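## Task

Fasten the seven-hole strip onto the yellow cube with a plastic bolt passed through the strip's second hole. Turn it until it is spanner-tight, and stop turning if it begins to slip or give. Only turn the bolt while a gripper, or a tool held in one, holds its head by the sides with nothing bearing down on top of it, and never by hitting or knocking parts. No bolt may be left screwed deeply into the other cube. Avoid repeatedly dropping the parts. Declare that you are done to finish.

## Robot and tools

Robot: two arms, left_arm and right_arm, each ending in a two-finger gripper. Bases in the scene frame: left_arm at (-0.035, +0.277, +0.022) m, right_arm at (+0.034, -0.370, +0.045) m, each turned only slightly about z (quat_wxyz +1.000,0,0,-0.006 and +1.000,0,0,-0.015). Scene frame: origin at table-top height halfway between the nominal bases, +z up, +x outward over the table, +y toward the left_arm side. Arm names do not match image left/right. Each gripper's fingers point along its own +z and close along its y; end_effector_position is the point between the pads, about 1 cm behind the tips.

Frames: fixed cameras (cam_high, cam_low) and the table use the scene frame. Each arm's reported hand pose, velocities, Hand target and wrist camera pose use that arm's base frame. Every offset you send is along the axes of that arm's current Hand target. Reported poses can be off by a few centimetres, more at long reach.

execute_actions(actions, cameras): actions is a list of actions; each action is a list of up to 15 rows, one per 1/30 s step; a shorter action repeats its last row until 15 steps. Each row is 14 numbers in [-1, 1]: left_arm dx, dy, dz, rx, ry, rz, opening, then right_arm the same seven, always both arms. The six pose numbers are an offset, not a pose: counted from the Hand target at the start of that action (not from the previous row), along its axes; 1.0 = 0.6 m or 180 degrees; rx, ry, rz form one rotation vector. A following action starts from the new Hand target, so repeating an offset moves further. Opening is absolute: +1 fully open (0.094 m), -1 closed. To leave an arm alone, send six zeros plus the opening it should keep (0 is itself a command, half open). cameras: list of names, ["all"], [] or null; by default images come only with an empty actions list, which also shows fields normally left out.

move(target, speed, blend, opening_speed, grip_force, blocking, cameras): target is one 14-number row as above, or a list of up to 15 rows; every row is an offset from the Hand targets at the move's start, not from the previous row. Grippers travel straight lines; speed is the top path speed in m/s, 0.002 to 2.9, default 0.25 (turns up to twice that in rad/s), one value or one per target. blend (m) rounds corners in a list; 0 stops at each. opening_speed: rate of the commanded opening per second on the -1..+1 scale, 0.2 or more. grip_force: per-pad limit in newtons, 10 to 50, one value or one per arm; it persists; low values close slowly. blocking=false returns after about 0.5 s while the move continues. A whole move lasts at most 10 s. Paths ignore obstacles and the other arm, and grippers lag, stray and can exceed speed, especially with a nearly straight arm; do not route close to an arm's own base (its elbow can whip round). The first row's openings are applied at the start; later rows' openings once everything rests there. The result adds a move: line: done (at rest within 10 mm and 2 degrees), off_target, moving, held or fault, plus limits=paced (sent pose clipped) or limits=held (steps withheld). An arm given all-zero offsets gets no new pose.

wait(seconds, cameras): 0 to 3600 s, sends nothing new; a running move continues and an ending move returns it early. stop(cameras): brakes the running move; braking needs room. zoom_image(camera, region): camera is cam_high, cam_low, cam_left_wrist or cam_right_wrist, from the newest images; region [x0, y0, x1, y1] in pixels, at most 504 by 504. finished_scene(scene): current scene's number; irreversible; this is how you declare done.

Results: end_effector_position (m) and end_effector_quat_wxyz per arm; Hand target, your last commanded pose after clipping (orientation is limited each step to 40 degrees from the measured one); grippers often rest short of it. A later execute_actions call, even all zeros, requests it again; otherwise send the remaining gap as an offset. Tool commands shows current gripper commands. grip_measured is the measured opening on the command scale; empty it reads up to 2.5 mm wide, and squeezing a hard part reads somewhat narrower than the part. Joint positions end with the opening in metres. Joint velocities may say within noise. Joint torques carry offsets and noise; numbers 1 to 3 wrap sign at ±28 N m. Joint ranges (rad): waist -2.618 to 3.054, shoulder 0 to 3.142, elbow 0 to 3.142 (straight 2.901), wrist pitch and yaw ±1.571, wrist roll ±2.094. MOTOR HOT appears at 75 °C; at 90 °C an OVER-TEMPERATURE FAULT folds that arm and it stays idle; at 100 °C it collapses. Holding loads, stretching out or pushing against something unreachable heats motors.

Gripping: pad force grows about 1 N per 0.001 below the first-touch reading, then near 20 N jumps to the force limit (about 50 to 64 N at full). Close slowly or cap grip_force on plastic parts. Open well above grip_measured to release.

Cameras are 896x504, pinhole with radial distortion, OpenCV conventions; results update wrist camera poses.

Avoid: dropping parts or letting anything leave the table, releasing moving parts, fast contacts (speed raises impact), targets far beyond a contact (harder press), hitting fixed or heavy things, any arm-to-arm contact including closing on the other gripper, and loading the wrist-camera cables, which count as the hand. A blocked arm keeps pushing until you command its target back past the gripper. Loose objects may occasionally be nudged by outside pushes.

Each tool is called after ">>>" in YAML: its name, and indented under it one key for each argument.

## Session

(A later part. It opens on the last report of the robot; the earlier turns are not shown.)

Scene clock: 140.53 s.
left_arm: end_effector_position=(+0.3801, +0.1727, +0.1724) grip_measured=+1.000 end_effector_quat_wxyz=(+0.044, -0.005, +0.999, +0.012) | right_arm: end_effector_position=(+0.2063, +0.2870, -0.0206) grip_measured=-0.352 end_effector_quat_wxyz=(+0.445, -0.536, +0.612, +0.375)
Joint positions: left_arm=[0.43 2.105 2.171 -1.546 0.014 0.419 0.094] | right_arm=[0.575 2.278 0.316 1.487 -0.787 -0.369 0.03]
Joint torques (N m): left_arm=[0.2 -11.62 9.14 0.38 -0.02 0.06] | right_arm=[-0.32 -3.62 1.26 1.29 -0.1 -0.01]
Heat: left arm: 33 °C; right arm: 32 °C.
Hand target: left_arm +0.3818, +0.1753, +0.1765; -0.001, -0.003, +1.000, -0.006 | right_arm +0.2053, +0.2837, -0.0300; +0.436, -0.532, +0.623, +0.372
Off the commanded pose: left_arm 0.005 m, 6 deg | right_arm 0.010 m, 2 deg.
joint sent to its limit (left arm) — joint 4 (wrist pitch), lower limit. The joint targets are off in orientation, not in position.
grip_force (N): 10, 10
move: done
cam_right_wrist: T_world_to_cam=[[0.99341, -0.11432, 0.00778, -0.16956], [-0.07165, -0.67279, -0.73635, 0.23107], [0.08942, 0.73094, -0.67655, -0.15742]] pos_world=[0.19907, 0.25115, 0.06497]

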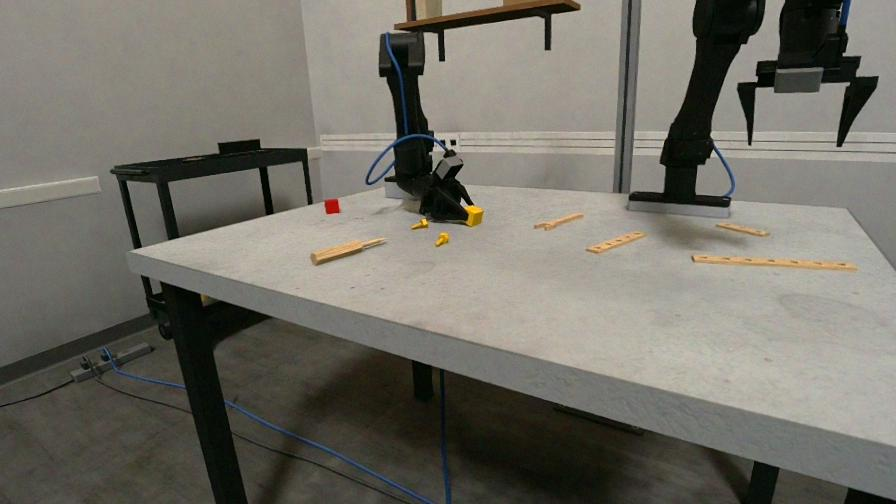

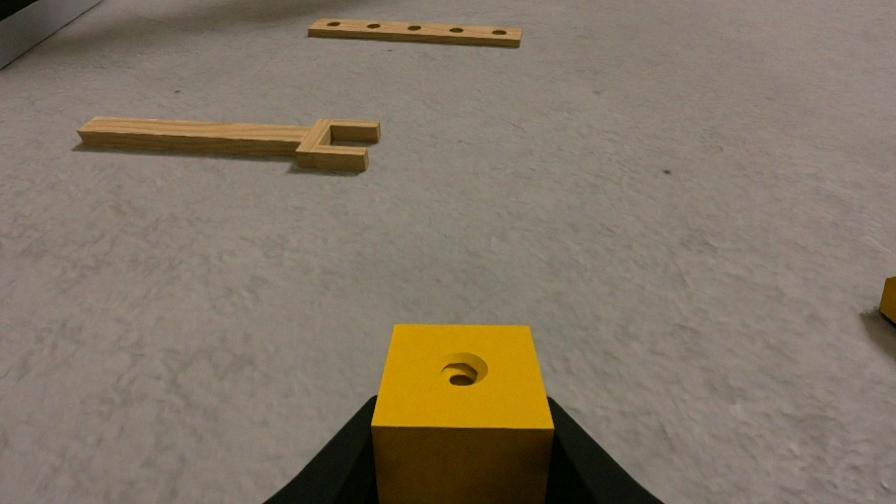

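>>> move:
  target: [0,0,0,0,0,0,1,-0.0125,0,-0.0046,0,0,0,-0.4]
  speed: 0.05

>>> move:
  target: [0,0,0,0,0,0,1,0,0,0,0,0,0,-0.3]
  opening_speed: 0.2
  grip_force: 50
  cameras: ["cam_low","cam_right_wrist"]

>>> zoom_image:
  camera: "cam_low"
  region: [410, 170, 510, 240]

Scene clock: 144.13 s.
left_arm: end_effector_position=(+0.3801, +0.1727, +0.1724) grip_measured=+1.000 end_effector_quat_wxyz=(+0.044, -0.005, +0.999, +0.012) | right_arm: end_effector_position=(+0.2064, +0.2871, -0.0202) grip_measured=-0.352 end_effector_quat_wxyz=(+0.443, -0.536, +0.613, +0.375)
Joint positions: left_arm=[0.43 2.105 2.171 -1.546 0.014 0.419 0.094] | right_arm=[0.575 2.271 0.316 1.477 -0.787 -0.368 0.03]
Joint torques (N m): left_arm=[0.25 -11.54 9.13 0.37 -0.02 0.03] | right_arm=[-0.32 -7.35 0.35 1.02 -0.1 0]
Heat: left arm: 33 °C; right arm: 32 °C.
Hand target: left_arm +0.3818, +0.1753, +0.1765; -0.001, -0.003, +1.000, -0.006 | right_arm +0.2054, +0.2837, -0.0220; +0.436, -0.532, +0.623, +0.372
Off the commanded pose: left_arm 0.005 m, 6 deg | right_arm 0.004 m, 2 deg.
joint sent to its limit (left arm) — joint 4 (wrist pitch), lower limit. The joint targets are off in orientation, not in position.
grip_force (N): 10, 10
move: done

Scene clock: 144.93 s.
left_arm: end_effector_position=(+0.3801, +0.1727, +0.1724) grip_measured=+1.000 end_effector_quat_wxyz=(+0.044, -0.005, +0.999, +0.012) | right_arm: end_effector_position=(+0.2045, +0.2852, -0.0238) grip_measured=-0.302 end_effector_quat_wxyz=(+0.436, -0.535, +0.620, +0.375)
Joint positions: left_arm=[0.43 2.105 2.171 -1.546 0.014 0.419 0.094] | right_arm=[0.575 2.271 0.311 1.461 -0.783 -0.368 0.033]
Joint torques (N m): left_arm=[0.29 -11.54 9.16 0.38 0 0.04] | right_arm=[-0.32 -7.41 0.75 1.13 -0.17 0]
Heat: left arm: 33 °C; right arm: 32 °C.
Hand target: left_arm +0.3818, +0.1753, +0.1765; -0.001, -0.003, +1.000, -0.006 | right_arm +0.2053, +0.2837, -0.0220; +0.436, -0.532, +0.623, +0.372
Off the commanded pose: left_arm 0.005 m, 6 deg | right_arm 0.002 m, 1 deg.
joint sent to its limit (left arm) — joint 4 (wrist pitch), lower limit. The joint targets are off in orientation, not in position.
move: done
cam_right_wrist: T_world_to_cam=[[0.99292, -0.11844, -0.00913, -0.16707], [-0.08814, -0.68302, -0.72507, 0.23395], [0.07964, 0.72074, -0.68862, -0.15346]] pos_world=[0.19873, 0.25061, 0.06243]

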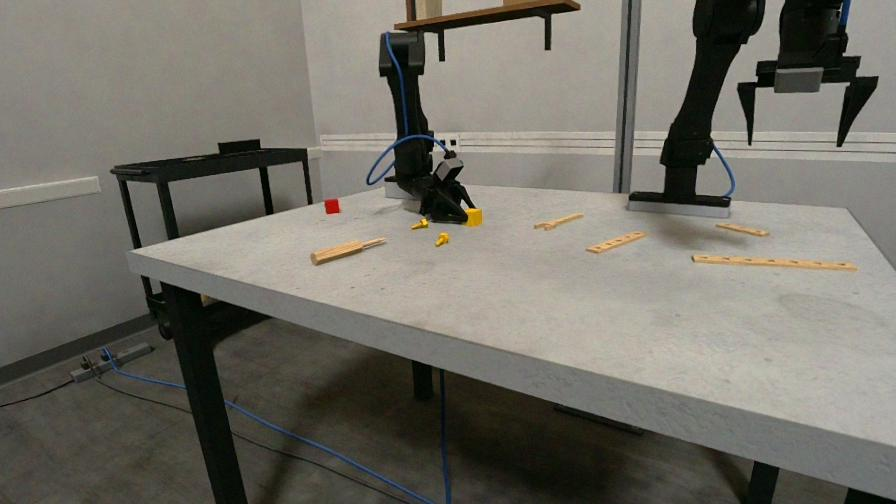

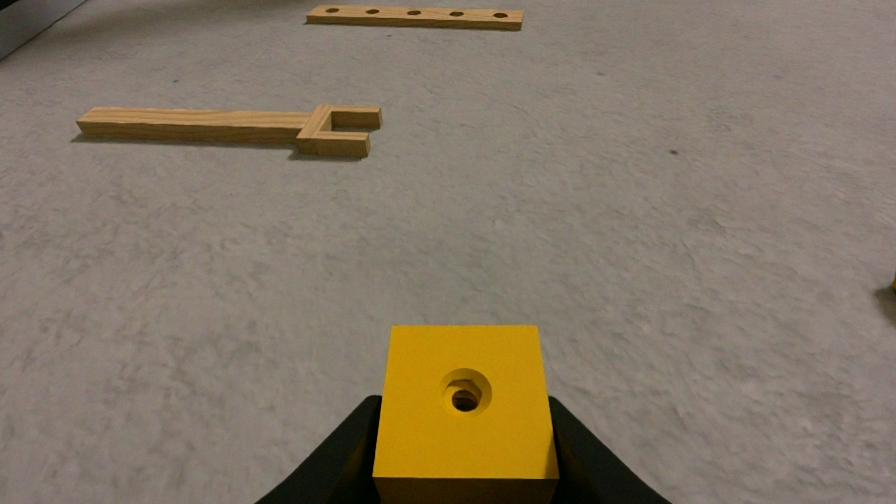

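Scaled by 5.040.

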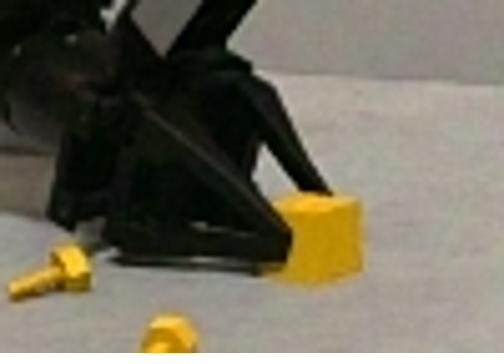

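>>> move:
  target:
    - [0,0,0,0,0,0,1,0,0,0,0,0,0,0.0]
    - [0,0,0,0,0,0,1,-0.077,0,-0.081,0,0,0,0.0]
  speed: 0.12
  cameras: ["cam_low","cam_right_wrist"]

Scene clock: 150.20 s.
left_arm: end_effector_position=(+0.3801, +0.1727, +0.1724) grip_measured=+1.000 end_effector_quat_wxyz=(+0.044, -0.005, +0.999, +0.012) | right_arm: end_effector_position=(+0.1997, +0.2530, +0.0318) grip_measured=-0.002 end_effector_quat_wxyz=(+0.430, -0.528, +0.632, +0.369)
Joint positions: left_arm=[0.43 2.105 2.171 -1.546 0.014 0.419 0.094] | right_arm=[0.463 1.755 0.206 0.972 -0.857 -0.444 0.047]
Joint torques (N m): left_arm=[0.23 -11.52 9.18 0.37 -0.01 0.07] | right_arm=[-0.5 -5.68 4.79 1.04 -0.48 -0.1]
Heat: left arm: 33 °C; right arm: 32 °C.
Hand target: left_arm +0.3818, +0.1753, +0.1765; -0.001, -0.003, +1.000, -0.006 | right_arm +0.2005, +0.2542, +0.0381; +0.436, -0.532, +0.623, +0.372
Off the commanded pose: left_arm 0.005 m, 6 deg | right_arm 0.006 m, 1 deg.
joint sent to its limit (left arm) — joint 4 (wrist pitch), lower limit. The joint targets are off in orientation, not in position.
move: done
cam_right_wrist: T_world_to_cam=[[0.98977, -0.14074, -0.02326, -0.15891], [-0.11524, -0.69276, -0.7119, 0.25929], [0.08408, 0.7073, -0.7019, -0.08862]] pos_world=[0.19462, 0.21994, 0.11869]

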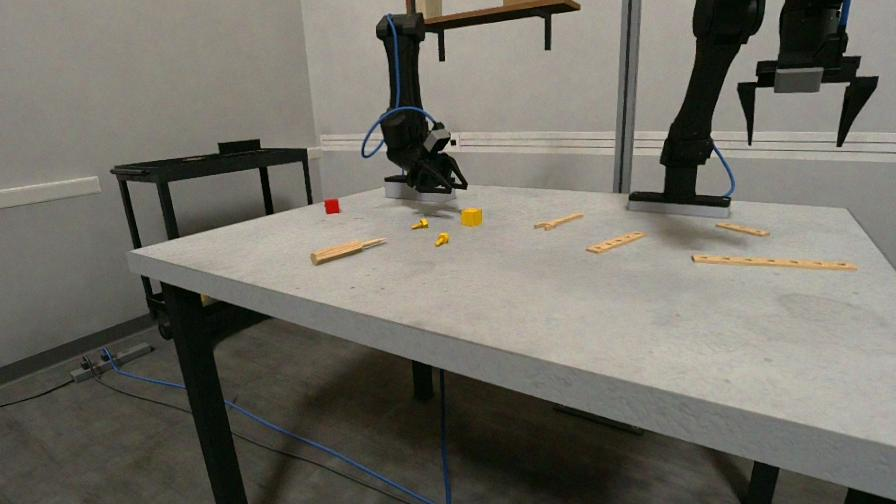

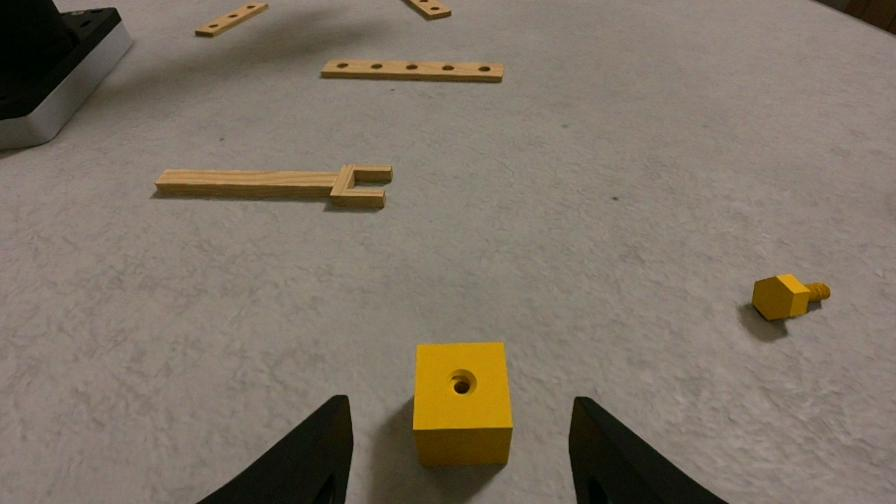

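>>> move:
  target:
    - [0,0,0,0,0,0,1,-0.094,0,-0.034,0,0,0,0]
    - [0,0,0,0,0,0,1,-0.045,-0.1448,-0.0318,-0.2295,0.3398,-0.3279,0.3]
  blend: 0.02
  cameras: ["cam_low","cam_right_wrist"]

Scene clock: 163.47 s.
left_arm: end_effector_position=(+0.3801, +0.1727, +0.1724) grip_measured=+1.000 end_effector_quat_wxyz=(+0.044, -0.005, +0.999, +0.012) | right_arm: end_effector_position=(+0.2823, +0.2293, +0.0687) grip_measured=+0.298 end_effector_quat_wxyz=(-0.003, +0.963, -0.271, +0.001)
Joint positions: left_arm=[0.43 2.105 2.171 -1.546 0.014 0.419 0.094] | right_arm=[0.678 1.937 1.515 -1.143 -0.002 -1.915 0.061]
Joint torques (N m): left_arm=[0.29 -11.54 9.2 0.36 -0.02 0.03] | right_arm=[0.12 -6.89 10.43 -0.08 0.03 -0.08]
Heat: left arm: 33 °C; right arm: 32 °C.
Hand target: left_arm +0.3818, +0.1753, +0.1765; -0.001, -0.003, +1.000, -0.006 | right_arm +0.2850, +0.2321, +0.0700; +0.000, +0.964, -0.266, +0.000
Off the commanded pose: left_arm 0.005 m, 6 deg | right_arm 0.004 m, 1 deg.
joint sent to its limit (left arm) — joint 4 (wrist pitch), lower limit. The joint targets are off in orientation, not in position.
move: done
cam_right_wrist: T_world_to_cam=[[0.52055, 0.85344, -0.02575, -0.33847], [0.78721, -0.46804, 0.40154, -0.10405], [0.33064, -0.22929, -0.91548, 0.10694]] pos_world=[0.22274, 0.26468, 0.13096]

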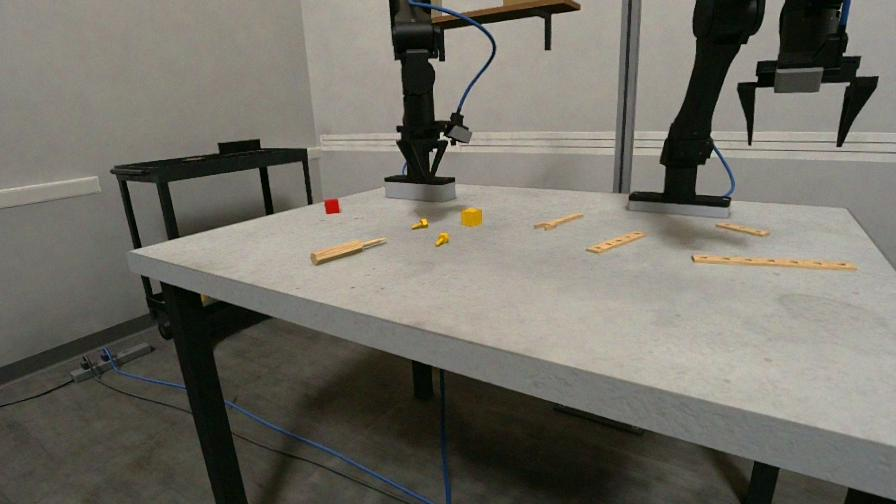

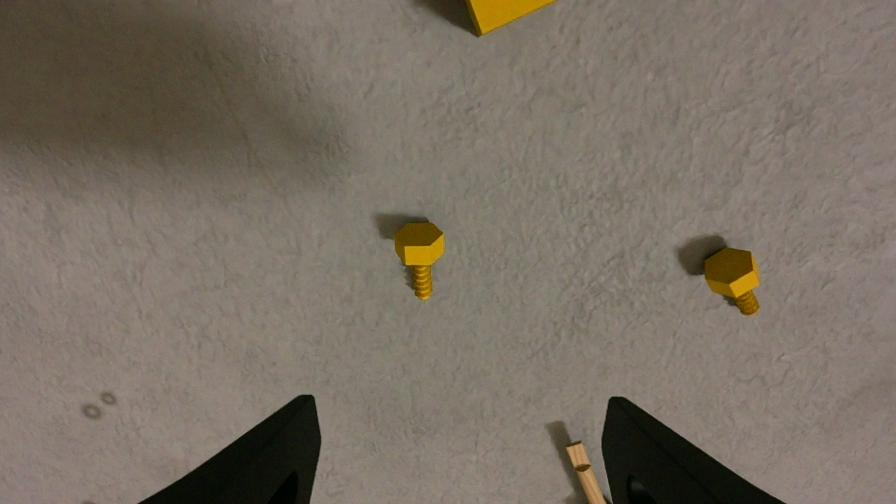

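>>> zoom_image:
  camera: "cam_right_wrist"
  region: [370, 200, 470, 310]

Scaled by 4.582.

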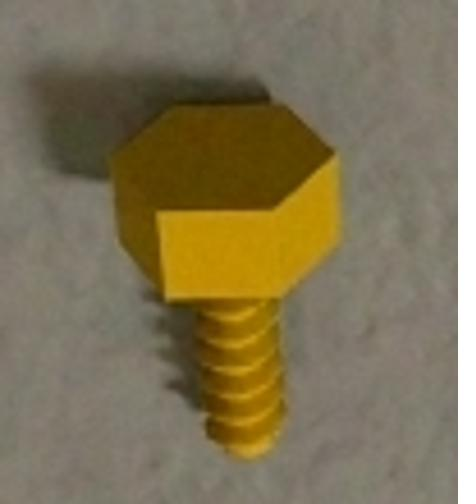

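>>> move:
  target: [0,0,0,0,0,0,1,0,0.029,0.108,0,0,-0.011,0.1]
  speed: 0.15
  cameras: ["cam_right_wrist"]

>>> zoom_image:
  camera: "cam_right_wrist"
  region: [300, 200, 620, 504]

Scene clock: 192.27 s.
left_arm: end_effector_position=(+0.3801, +0.1727, +0.1724) grip_measured=+1.000 end_effector_quat_wxyz=(+0.044, -0.005, +0.999, +0.012) | right_arm: end_effector_position=(+0.2781, +0.2213, +0.0110) grip_measured=+0.102 end_effector_quat_wxyz=(-0.008, +0.968, -0.250, +0.005)
Joint positions: left_arm=[0.43 2.105 2.171 -1.546 0.014 0.419 0.094] | right_arm=[0.669 1.959 1.305 -0.898 -0.001 -1.967 0.052]
Joint torques (N m): left_arm=[0.25 -11.55 9.17 0.38 0 0.03] | right_arm=[-0.49 -7.24 6.32 0.1 0.01 -0.07]
Heat: left arm: 34 °C; right arm: 32 °C.
Hand target: left_arm +0.3818, +0.1753, +0.1765; -0.001, -0.003, +1.000, -0.006 | right_arm +0.2761, +0.2172, +0.0052; +0.000, +0.968, -0.249, +0.000
Off the commanded pose: left_arm 0.005 m, 6 deg | right_arm 0.007 m, 1 deg.
joint sent to its limit (left arm) — joint 4 (wrist pitch), lower limit. The joint targets are off in orientation, not in position.
move: done
cam_right_wrist: T_world_to_cam=[[0.48431, 0.8748, -0.01284, -0.32579], [0.80129, -0.43762, 0.40795, -0.09207], [0.35126, -0.20786, -0.91291, 0.04317]] pos_world=[0.21639, 0.25369, 0.07279]

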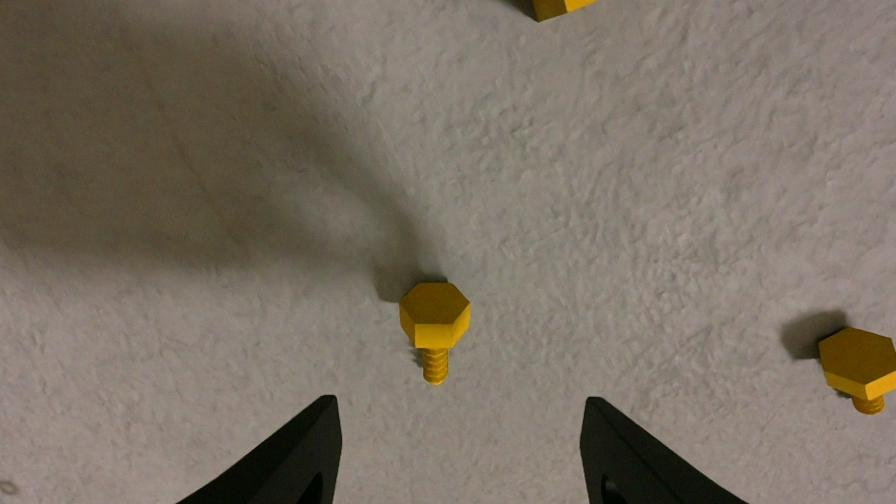

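Scaled by 1.575.

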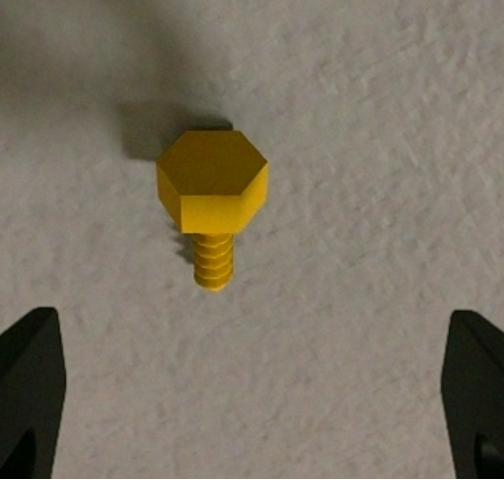

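>>> move:
  target: [0,0,0,0,0,0,1,-0.002,0.012,0.045,0,0,0,0.1]
  speed: 0.1
  cameras: ["cam_right_wrist","cam_low"]

Scene clock: 198.10 s.
left_arm: end_effector_position=(+0.3801, +0.1727, +0.1724) grip_measured=+1.000 end_effector_quat_wxyz=(+0.044, -0.005, +0.999, +0.012) | right_arm: end_effector_position=(+0.2737, +0.2163, -0.0157) grip_measured=+0.102 end_effector_quat_wxyz=(-0.008, +0.968, -0.249, +0.006)
Joint positions: left_arm=[0.43 2.105 2.171 -1.546 0.014 0.419 0.094] | right_arm=[0.665 1.982 1.219 -0.788 -0.001 -1.973 0.052]
Joint torques (N m): left_arm=[0.27 -11.52 9.18 0.36 -0.01 0.06] | right_arm=[-0.59 -7.13 6.05 0.1 0.01 -0.08]
Heat: left arm: 34 °C; right arm: 32 °C.
Hand target: left_arm +0.3818, +0.1753, +0.1765; -0.001, -0.003, +1.000, -0.006 | right_arm +0.2717, +0.2115, -0.0218; +0.000, +0.968, -0.249, +0.001
Off the commanded pose: left_arm 0.005 m, 6 deg | right_arm 0.008 m, 1 deg.
joint sent to its limit (left arm) — joint 4 (wrist pitch), lower limit. The joint targets are off in orientation, not in position.
move: done
cam_right_wrist: T_world_to_cam=[[0.48258, 0.87577, -0.01215, -0.31932], [0.80189, -0.43621, 0.40828, -0.08034], [0.35225, -0.20677, -0.91278, 0.01881]] pos_world=[0.21189, 0.24849, 0.04609]
Images, in order (width x height): cam_low 896x504, cam_right_wrist 896x504.

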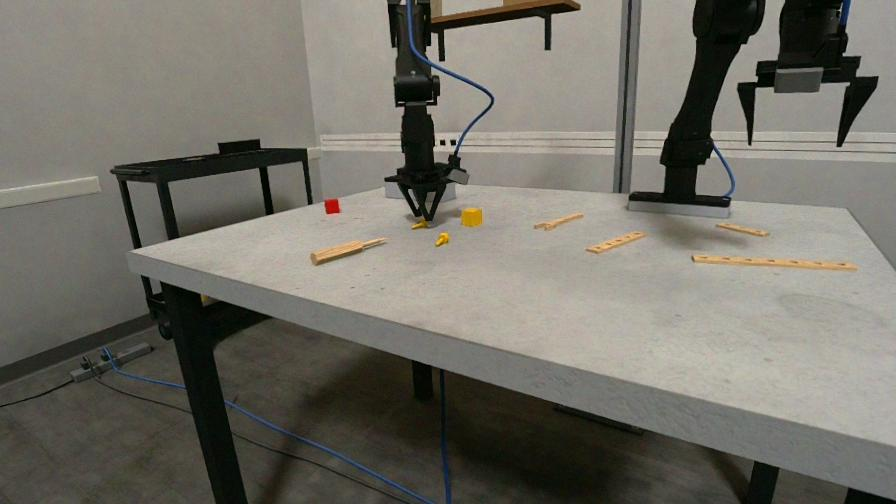

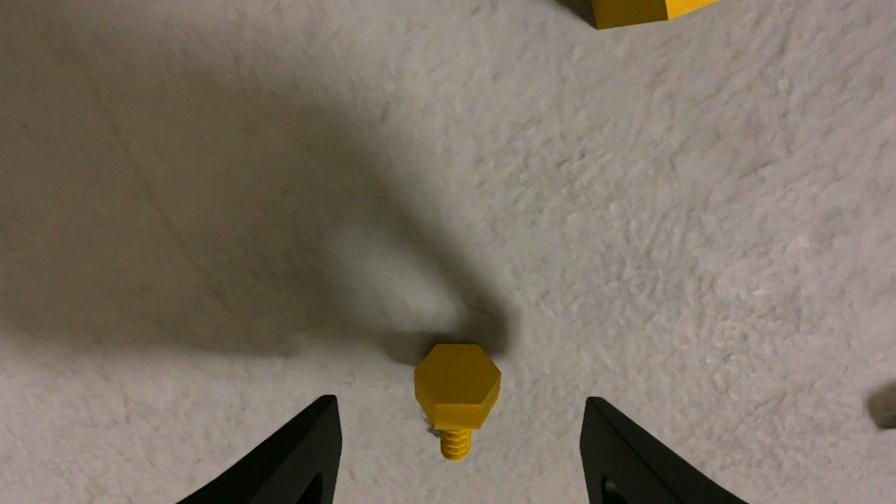

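>>> move:
  target: [0,0,0,0,0,0,1,0.004,0.0015,0.028,0,0,0,-0.3]
  speed: 0.08
  cameras: ["cam_right_wrist","cam_low"]

>>> zoom_image:
  camera: "cam_right_wrist"
  region: [300, 300, 620, 504]

>>> zoom_image:
  camera: "cam_low"
  region: [380, 170, 490, 250]

Scene clock: 208.70 s.
left_arm: end_effector_position=(+0.3801, +0.1727, +0.1724) grip_measured=+1.000 end_effector_quat_wxyz=(+0.044, -0.005, +0.999, +0.012) | right_arm: end_effector_position=(+0.2766, +0.2145, -0.0319) grip_measured=-0.298 end_effector_quat_wxyz=(-0.009, +0.968, -0.250, +0.007)
Joint positions: left_arm=[0.43 2.105 2.171 -1.546 0.014 0.419 0.094] | right_arm=[0.656 2.016 1.195 -0.727 -0.001 -1.98 0.033]
Joint torques (N m): left_arm=[0.24 -11.55 9.16 0.37 0 0.05] | right_arm=[-0.5 -7.09 5.76 0.12 0.01 -0.07]
Heat: left arm: 34 °C; right arm: 31 °C.
Hand target: left_arm +0.3818, +0.1753, +0.1765; -0.001, -0.003, +1.000, -0.006 | right_arm +0.2733, +0.2095, -0.0387; +0.000, +0.968, -0.249, +0.000
Off the commanded pose: left_arm 0.005 m, 6 deg | right_arm 0.009 m, 1 deg.
joint sent to its limit (left arm) — joint 4 (wrist pitch), lower limit. The joint targets are off in orientation, not in position.
move: done
cam_right_wrist: T_world_to_cam=[[0.48399, 0.87502, -0.00976, -0.31948], [0.80029, -0.4381, 0.40939, -0.0759], [0.35395, -0.20595, -0.91231, 0.0019]] pos_world=[0.2147, 0.24669, 0.02969]
Images, in order (width x height): cam_low 896x504, cam_right_wrist 896x504.

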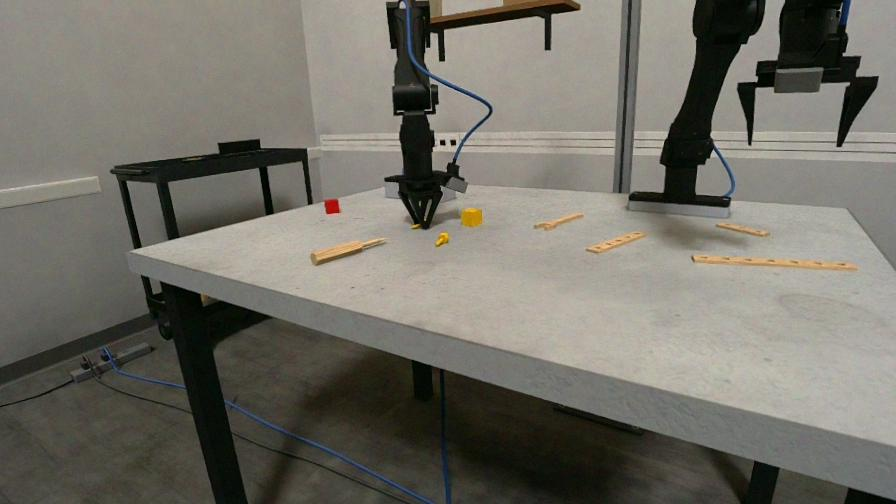

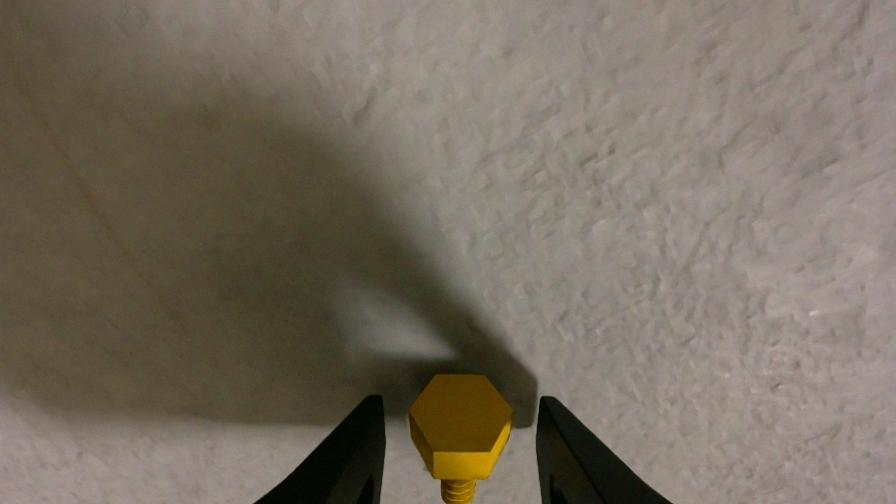

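Scaled by 1.575.

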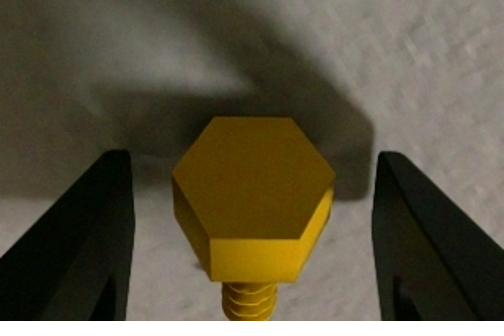

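Scaled by 4.582.

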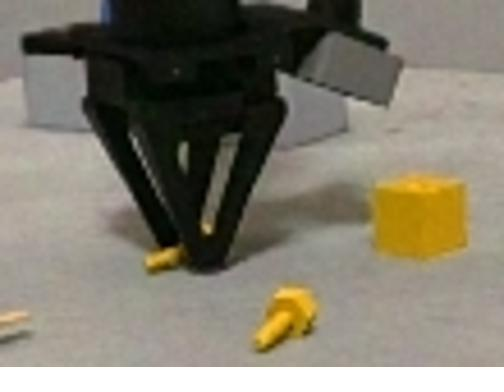

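>>> move:
  target: [0,0,0,0,0,0,1,-0.0085,0.0005,0,0,0,0,-0.3]
  speed: 0.08
  cameras: ["cam_right_wrist"]

>>> zoom_image:
  camera: "cam_right_wrist"
  region: [300, 300, 620, 504]

Scene clock: 224.87 s.
left_arm: end_effector_position=(+0.3801, +0.1727, +0.1724) grip_measured=+1.000 end_effector_quat_wxyz=(+0.044, -0.005, +0.999, +0.012) | right_arm: end_effector_position=(+0.2747, +0.2137, -0.0336) grip_measured=-0.298 end_effector_quat_wxyz=(-0.008, +0.968, -0.250, +0.006)
Joint positions: left_arm=[0.43 2.105 2.171 -1.546 0.014 0.419 0.094] | right_arm=[0.658 2.016 1.187 -0.723 -0.001 -1.978 0.033]
Joint torques (N m): left_arm=[0.27 -11.56 9.11 0.38 -0.02 0.04] | right_arm=[0.47 -7.61 5.45 0.08 0.01 0.03]
Heat: left arm: 34 °C; right arm: 31 °C.
Hand target: left_arm +0.3818, +0.1753, +0.1765; -0.001, -0.003, +1.000, -0.006 | right_arm +0.2687, +0.2117, -0.0387; +0.000, +0.968, -0.250, +0.000
Off the commanded pose: left_arm 0.005 m, 6 deg | right_arm 0.008 m, 1 deg.
joint sent to its limit (left arm) — joint 4 (wrist pitch), lower limit. The joint targets are off in orientation, not in position.
move: done
cam_right_wrist: T_world_to_cam=[[0.4846, 0.87464, -0.01292, -0.31809], [0.80108, -0.43782, 0.40814, -0.07439], [0.35132, -0.20814, -0.91283, 0.00212]] pos_world=[0.21299, 0.24609, 0.02819]

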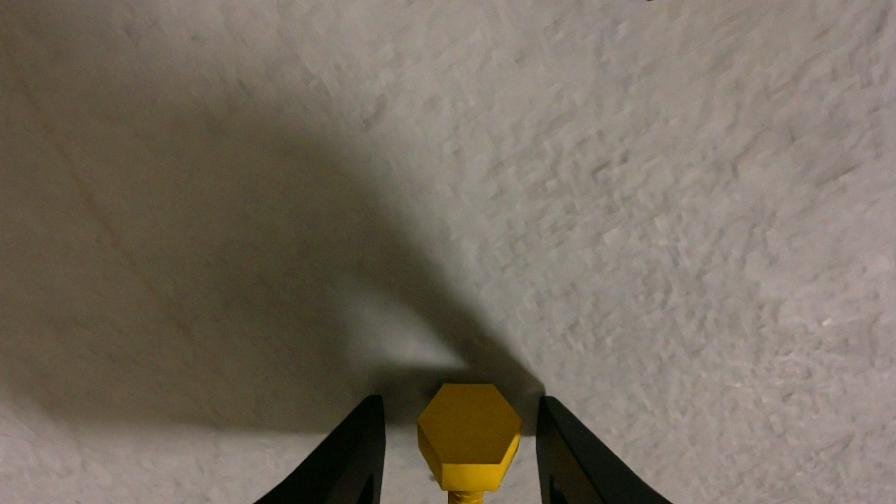

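Scaled by 1.575.

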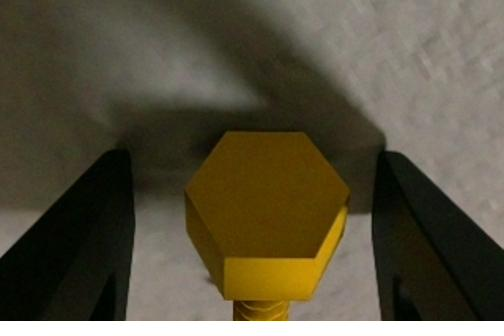

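>>> move:
  target: [0,0,0,0,0,0,1,-0.005,-0.003,-0.001,0,0,0,-0.3]
  speed: 0.08
  cameras: ["cam_right_wrist"]

>>> zoom_image:
  camera: "cam_right_wrist"
  region: [300, 300, 620, 504]

Scene clock: 227.70 s.
left_arm: end_effector_position=(+0.3801, +0.1727, +0.1724) grip_measured=+1.000 end_effector_quat_wxyz=(+0.044, -0.005, +0.999, +0.012) | right_arm: end_effector_position=(+0.2717, +0.2175, -0.0336) grip_measured=-0.298 end_effector_quat_wxyz=(-0.008, +0.969, -0.248, +0.006)
Joint positions: left_arm=[0.43 2.105 2.171 -1.546 0.014 0.419 0.094] | right_arm=[0.672 2.016 1.187 -0.723 0 -1.968 0.033]
Joint torques (N m): left_arm=[0.23 -11.49 9.24 0.37 0 0.05] | right_arm=[0.16 -7.61 5.78 0.07 0 0.02]
Heat: left arm: 34 °C; right arm: 31 °C.
Hand target: left_arm +0.3818, +0.1753, +0.1765; -0.001, -0.003, +1.000, -0.006 | right_arm +0.2669, +0.2147, -0.0381; +0.000, +0.968, -0.249, +0.000
Off the commanded pose: left_arm 0.005 m, 6 deg | right_arm 0.007 m, 1 deg.
joint sent to its limit (left arm) — joint 4 (wrist pitch), lower limit. The joint targets are off in orientation, not in position.
move: done
cam_right_wrist: T_world_to_cam=[[0.48097, 0.87664, -0.01318, -0.31938], [0.80276, -0.43429, 0.40861, -0.07157], [0.35248, -0.20711, -0.91261, 0.00334]] pos_world=[0.20989, 0.24959, 0.02809]

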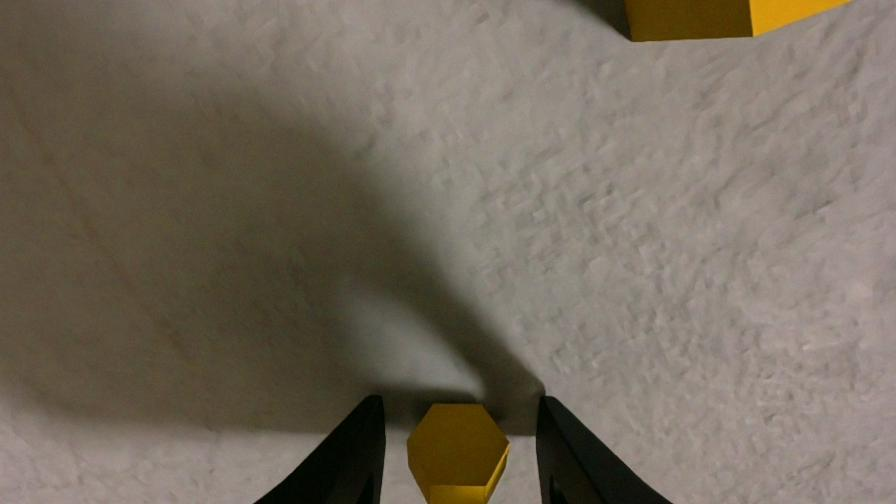

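Scaled by 1.575.

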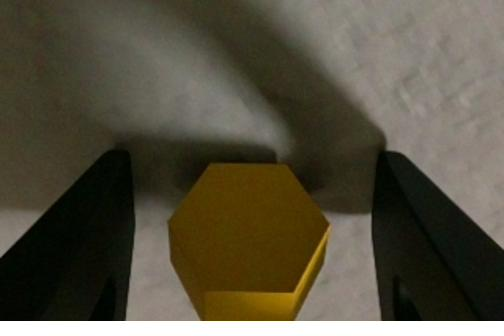

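>>> move:
  target: [0,0,0,0,0,0,1,0,0,0,0,0,0,-0.75]
  opening_speed: 0.3
  grip_force: 40
  cameras: ["cam_right_wrist"]

>>> zoom_image:
  camera: "cam_right_wrist"
  region: [300, 300, 620, 504]

Scene clock: 232.63 s.
left_arm: end_effector_position=(+0.3801, +0.1727, +0.1724) grip_measured=+1.000 end_effector_quat_wxyz=(+0.044, -0.005, +0.999, +0.012) | right_arm: end_effector_position=(+0.2717, +0.2175, -0.0336) grip_measured=-0.608 end_effector_quat_wxyz=(-0.008, +0.969, -0.248, +0.006)
Joint positions: left_arm=[0.43 2.105 2.171 -1.546 0.014 0.419 0.094] | right_arm=[0.672 2.016 1.187 -0.723 0 -1.968 0.018]
Joint torques (N m): left_arm=[0.25 -11.59 9.22 0.37 0.01 0.06] | right_arm=[0.13 -7.61 5.75 0.07 0 0.03]
Heat: left arm: 34 °C; right arm: 31 °C.
Hand target: left_arm +0.3818, +0.1753, +0.1765; -0.001, -0.003, +1.000, -0.006 | right_arm +0.2669, +0.2147, -0.0381; +0.000, +0.968, -0.249, +0.000
Off the commanded pose: left_arm 0.005 m, 6 deg | right_arm 0.007 m, 1 deg.
joint sent to its limit (left arm) — joint 4 (wrist pitch), lower limit. The joint targets are off in orientation, not in position.
grip_force (N): 40, 40
move: done
cam_right_wrist: T_world_to_cam=[[0.48127, 0.87648, -0.01317, -0.31941], [0.80263, -0.43458, 0.40858, -0.07147], [0.35239, -0.20721, -0.91263, 0.00339]] pos_world=[0.20989, 0.24959, 0.02809]

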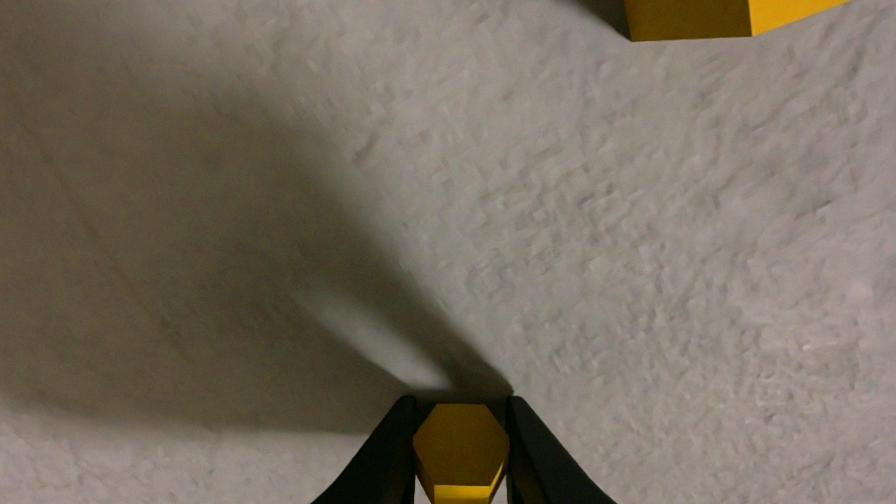

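Scaled by 1.575.

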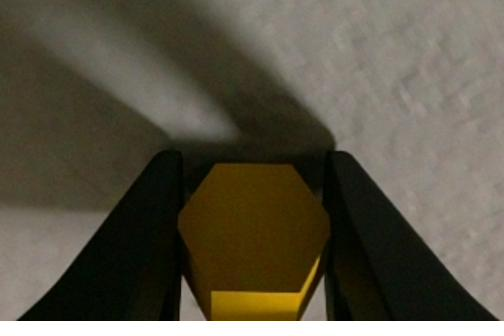

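>>> move:
  target:
    - [0,0,0,0,0,0,1,0,0,-0.133,0,0,0,-0.75]
    - [0,0,0,0,0,0,1,-0.1017,0.0468,-0.28,0.3108,-0.363,0.3704,-0.75]
  speed: 0.15
  blend: 0.02
  cameras: ["all"]

>>> zoom_image:
  camera: "cam_right_wrist"
  region: [300, 300, 620, 504]

>>> zoom_image:
  camera: "cam_low"
  region: [380, 80, 520, 250]

Scene clock: 249.50 s.
left_arm: end_effector_position=(+0.3801, +0.1727, +0.1724) grip_measured=+1.000 end_effector_quat_wxyz=(+0.044, -0.005, +0.999, +0.012) | right_arm: end_effector_position=(+0.2021, +0.2202, +0.1347) grip_measured=-0.608 end_effector_quat_wxyz=(+0.530, -0.442, +0.623, +0.368)
Joint positions: left_arm=[0.43 2.105 2.171 -1.546 0.014 0.419 0.094] | right_arm=[0.351 1.081 0.107 0.717 -0.856 -0.206 0.018]
Joint torques (N m): left_arm=[0.23 -11.56 9.13 0.37 -0.01 0.05] | right_arm=[0.32 -0.8 6.28 1.35 -0.04 0.01]
Heat: left arm: 34 °C; right arm: 31 °C.
Hand target: left_arm +0.3818, +0.1753, +0.1765; -0.001, -0.003, +1.000, -0.006 | right_arm +0.1998, +0.2196, +0.1299; +0.527, -0.439, +0.627, +0.368
Off the commanded pose: left_arm 0.005 m, 6 deg | right_arm 0.005 m, 1 deg.
joint sent to its limit (left arm) — joint 4 (wrist pitch), lower limit. The joint targets are off in orientation, not in position.
grip_force (N): 40, 40
move: done
cam_left_wrist: T_world_to_cam=[[0.00737, -0.99947, -0.03173, 0.17471], [-0.94094, -0.01767, 0.33812, 0.33896], [-0.33851, 0.02736, -0.94057, 0.37517]] pos_world=[0.44464, 0.17034, 0.24381]
cam_right_wrist: T_world_to_cam=[[0.95083, -0.30968, 0.00462, -0.12222], [-0.16638, -0.52331, -0.83574, 0.29985], [0.26123, 0.79388, -0.54911, -0.06883]] pos_world=[0.18408, 0.17371, 0.21336]

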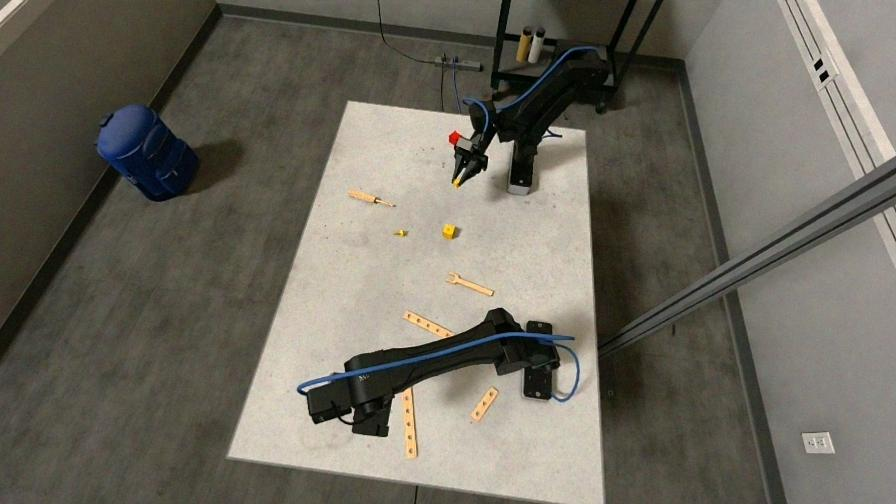

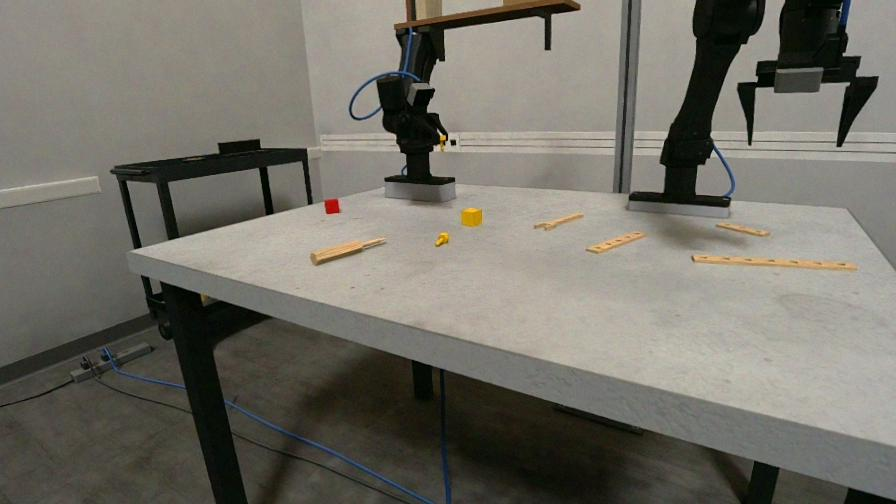

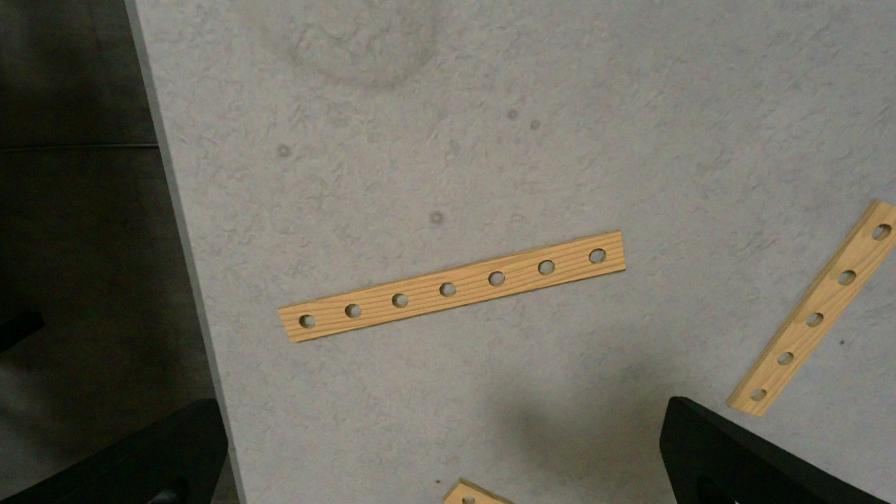

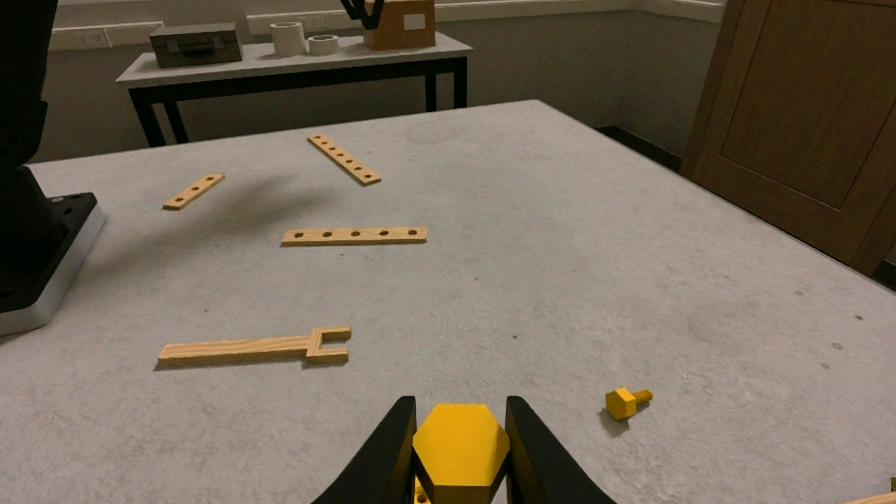

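Scaled by 1.575.

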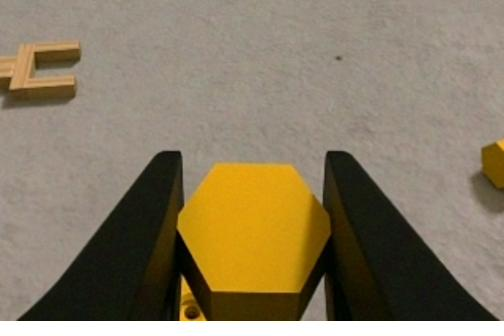

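Scaled by 2.965.

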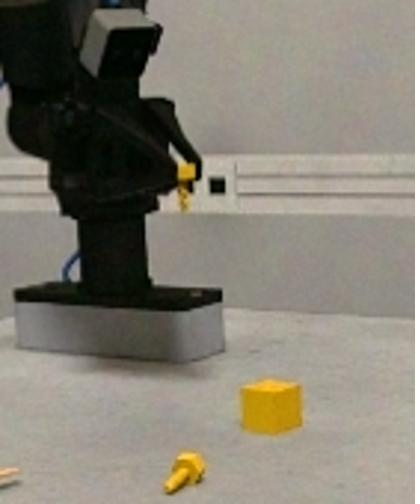

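>>> move:
  target: [0.0687,-0.093,0.1608,0,0,-0.583,0.2,0,0,0,0,0,0,-0.75]
  cameras: ["cam_left_wrist","cam_low"]

Scene clock: 268.87 s.
left_arm: end_effector_position=(+0.3395, +0.1195, +0.0716) grip_measured=+0.202 end_effector_quat_wxyz=(+0.019, +0.794, -0.607, -0.004) | right_arm: end_effector_position=(+0.2022, +0.2202, +0.1348) grip_measured=-0.608 end_effector_quat_wxyz=(+0.530, -0.442, +0.623, +0.368)
Joint positions: left_arm=[0.343 1.962 1.559 -1.206 0.014 -1.493 0.056] | right_arm=[0.351 1.081 0.107 0.718 -0.856 -0.206 0.018]
Joint torques (N m): left_arm=[-0.54 -14.2 5.76 0.34 0.01 -0.09] | right_arm=[0.34 -0.77 6.26 1.34 -0.03 0.01]
Heat: left arm: 33 °C; right arm: 31 °C.
Hand target: left_arm +0.3408, +0.1180, +0.0806; +0.005, +0.795, -0.607, +0.003 | right_arm +0.1998, +0.2197, +0.1299; +0.527, -0.440, +0.627, +0.368
Off the commanded pose: left_arm 0.009 m, 2 deg | right_arm 0.005 m, 1 deg.
grip_force (N): 40, 40
move: done
cam_left_wrist: T_world_to_cam=[[0.96559, 0.2564, -0.0435, -0.3559], [0.24932, -0.86505, 0.43534, 0.02417], [0.074, -0.43121, -0.89921, 0.17991]] pos_world=[0.32431, 0.18974, 0.13577]
Images, in order (width x height): cam_low 896x504, cam_left_wrist 896x504.

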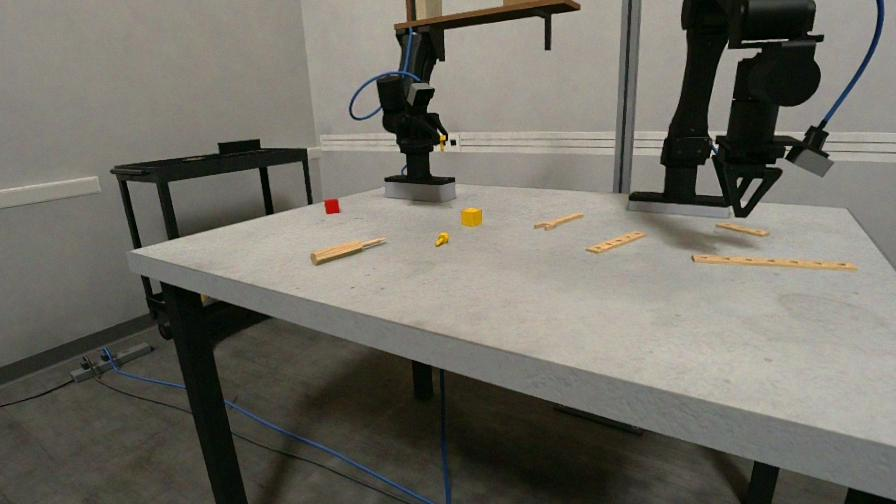

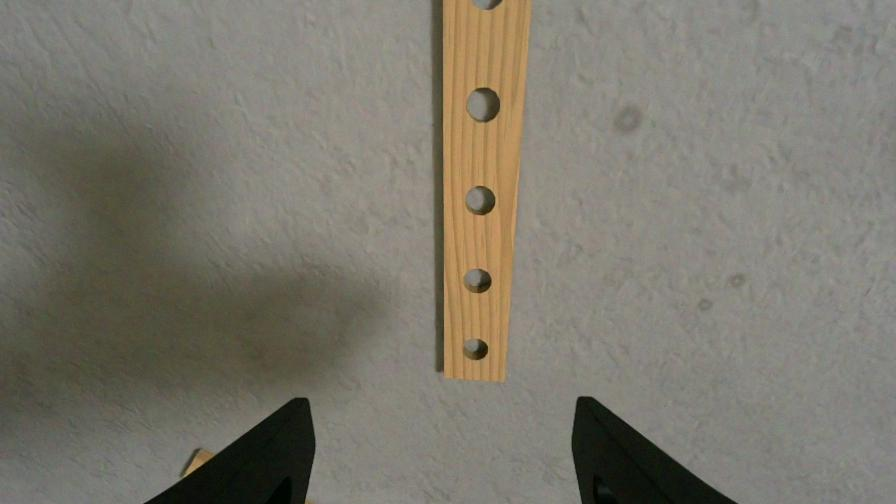

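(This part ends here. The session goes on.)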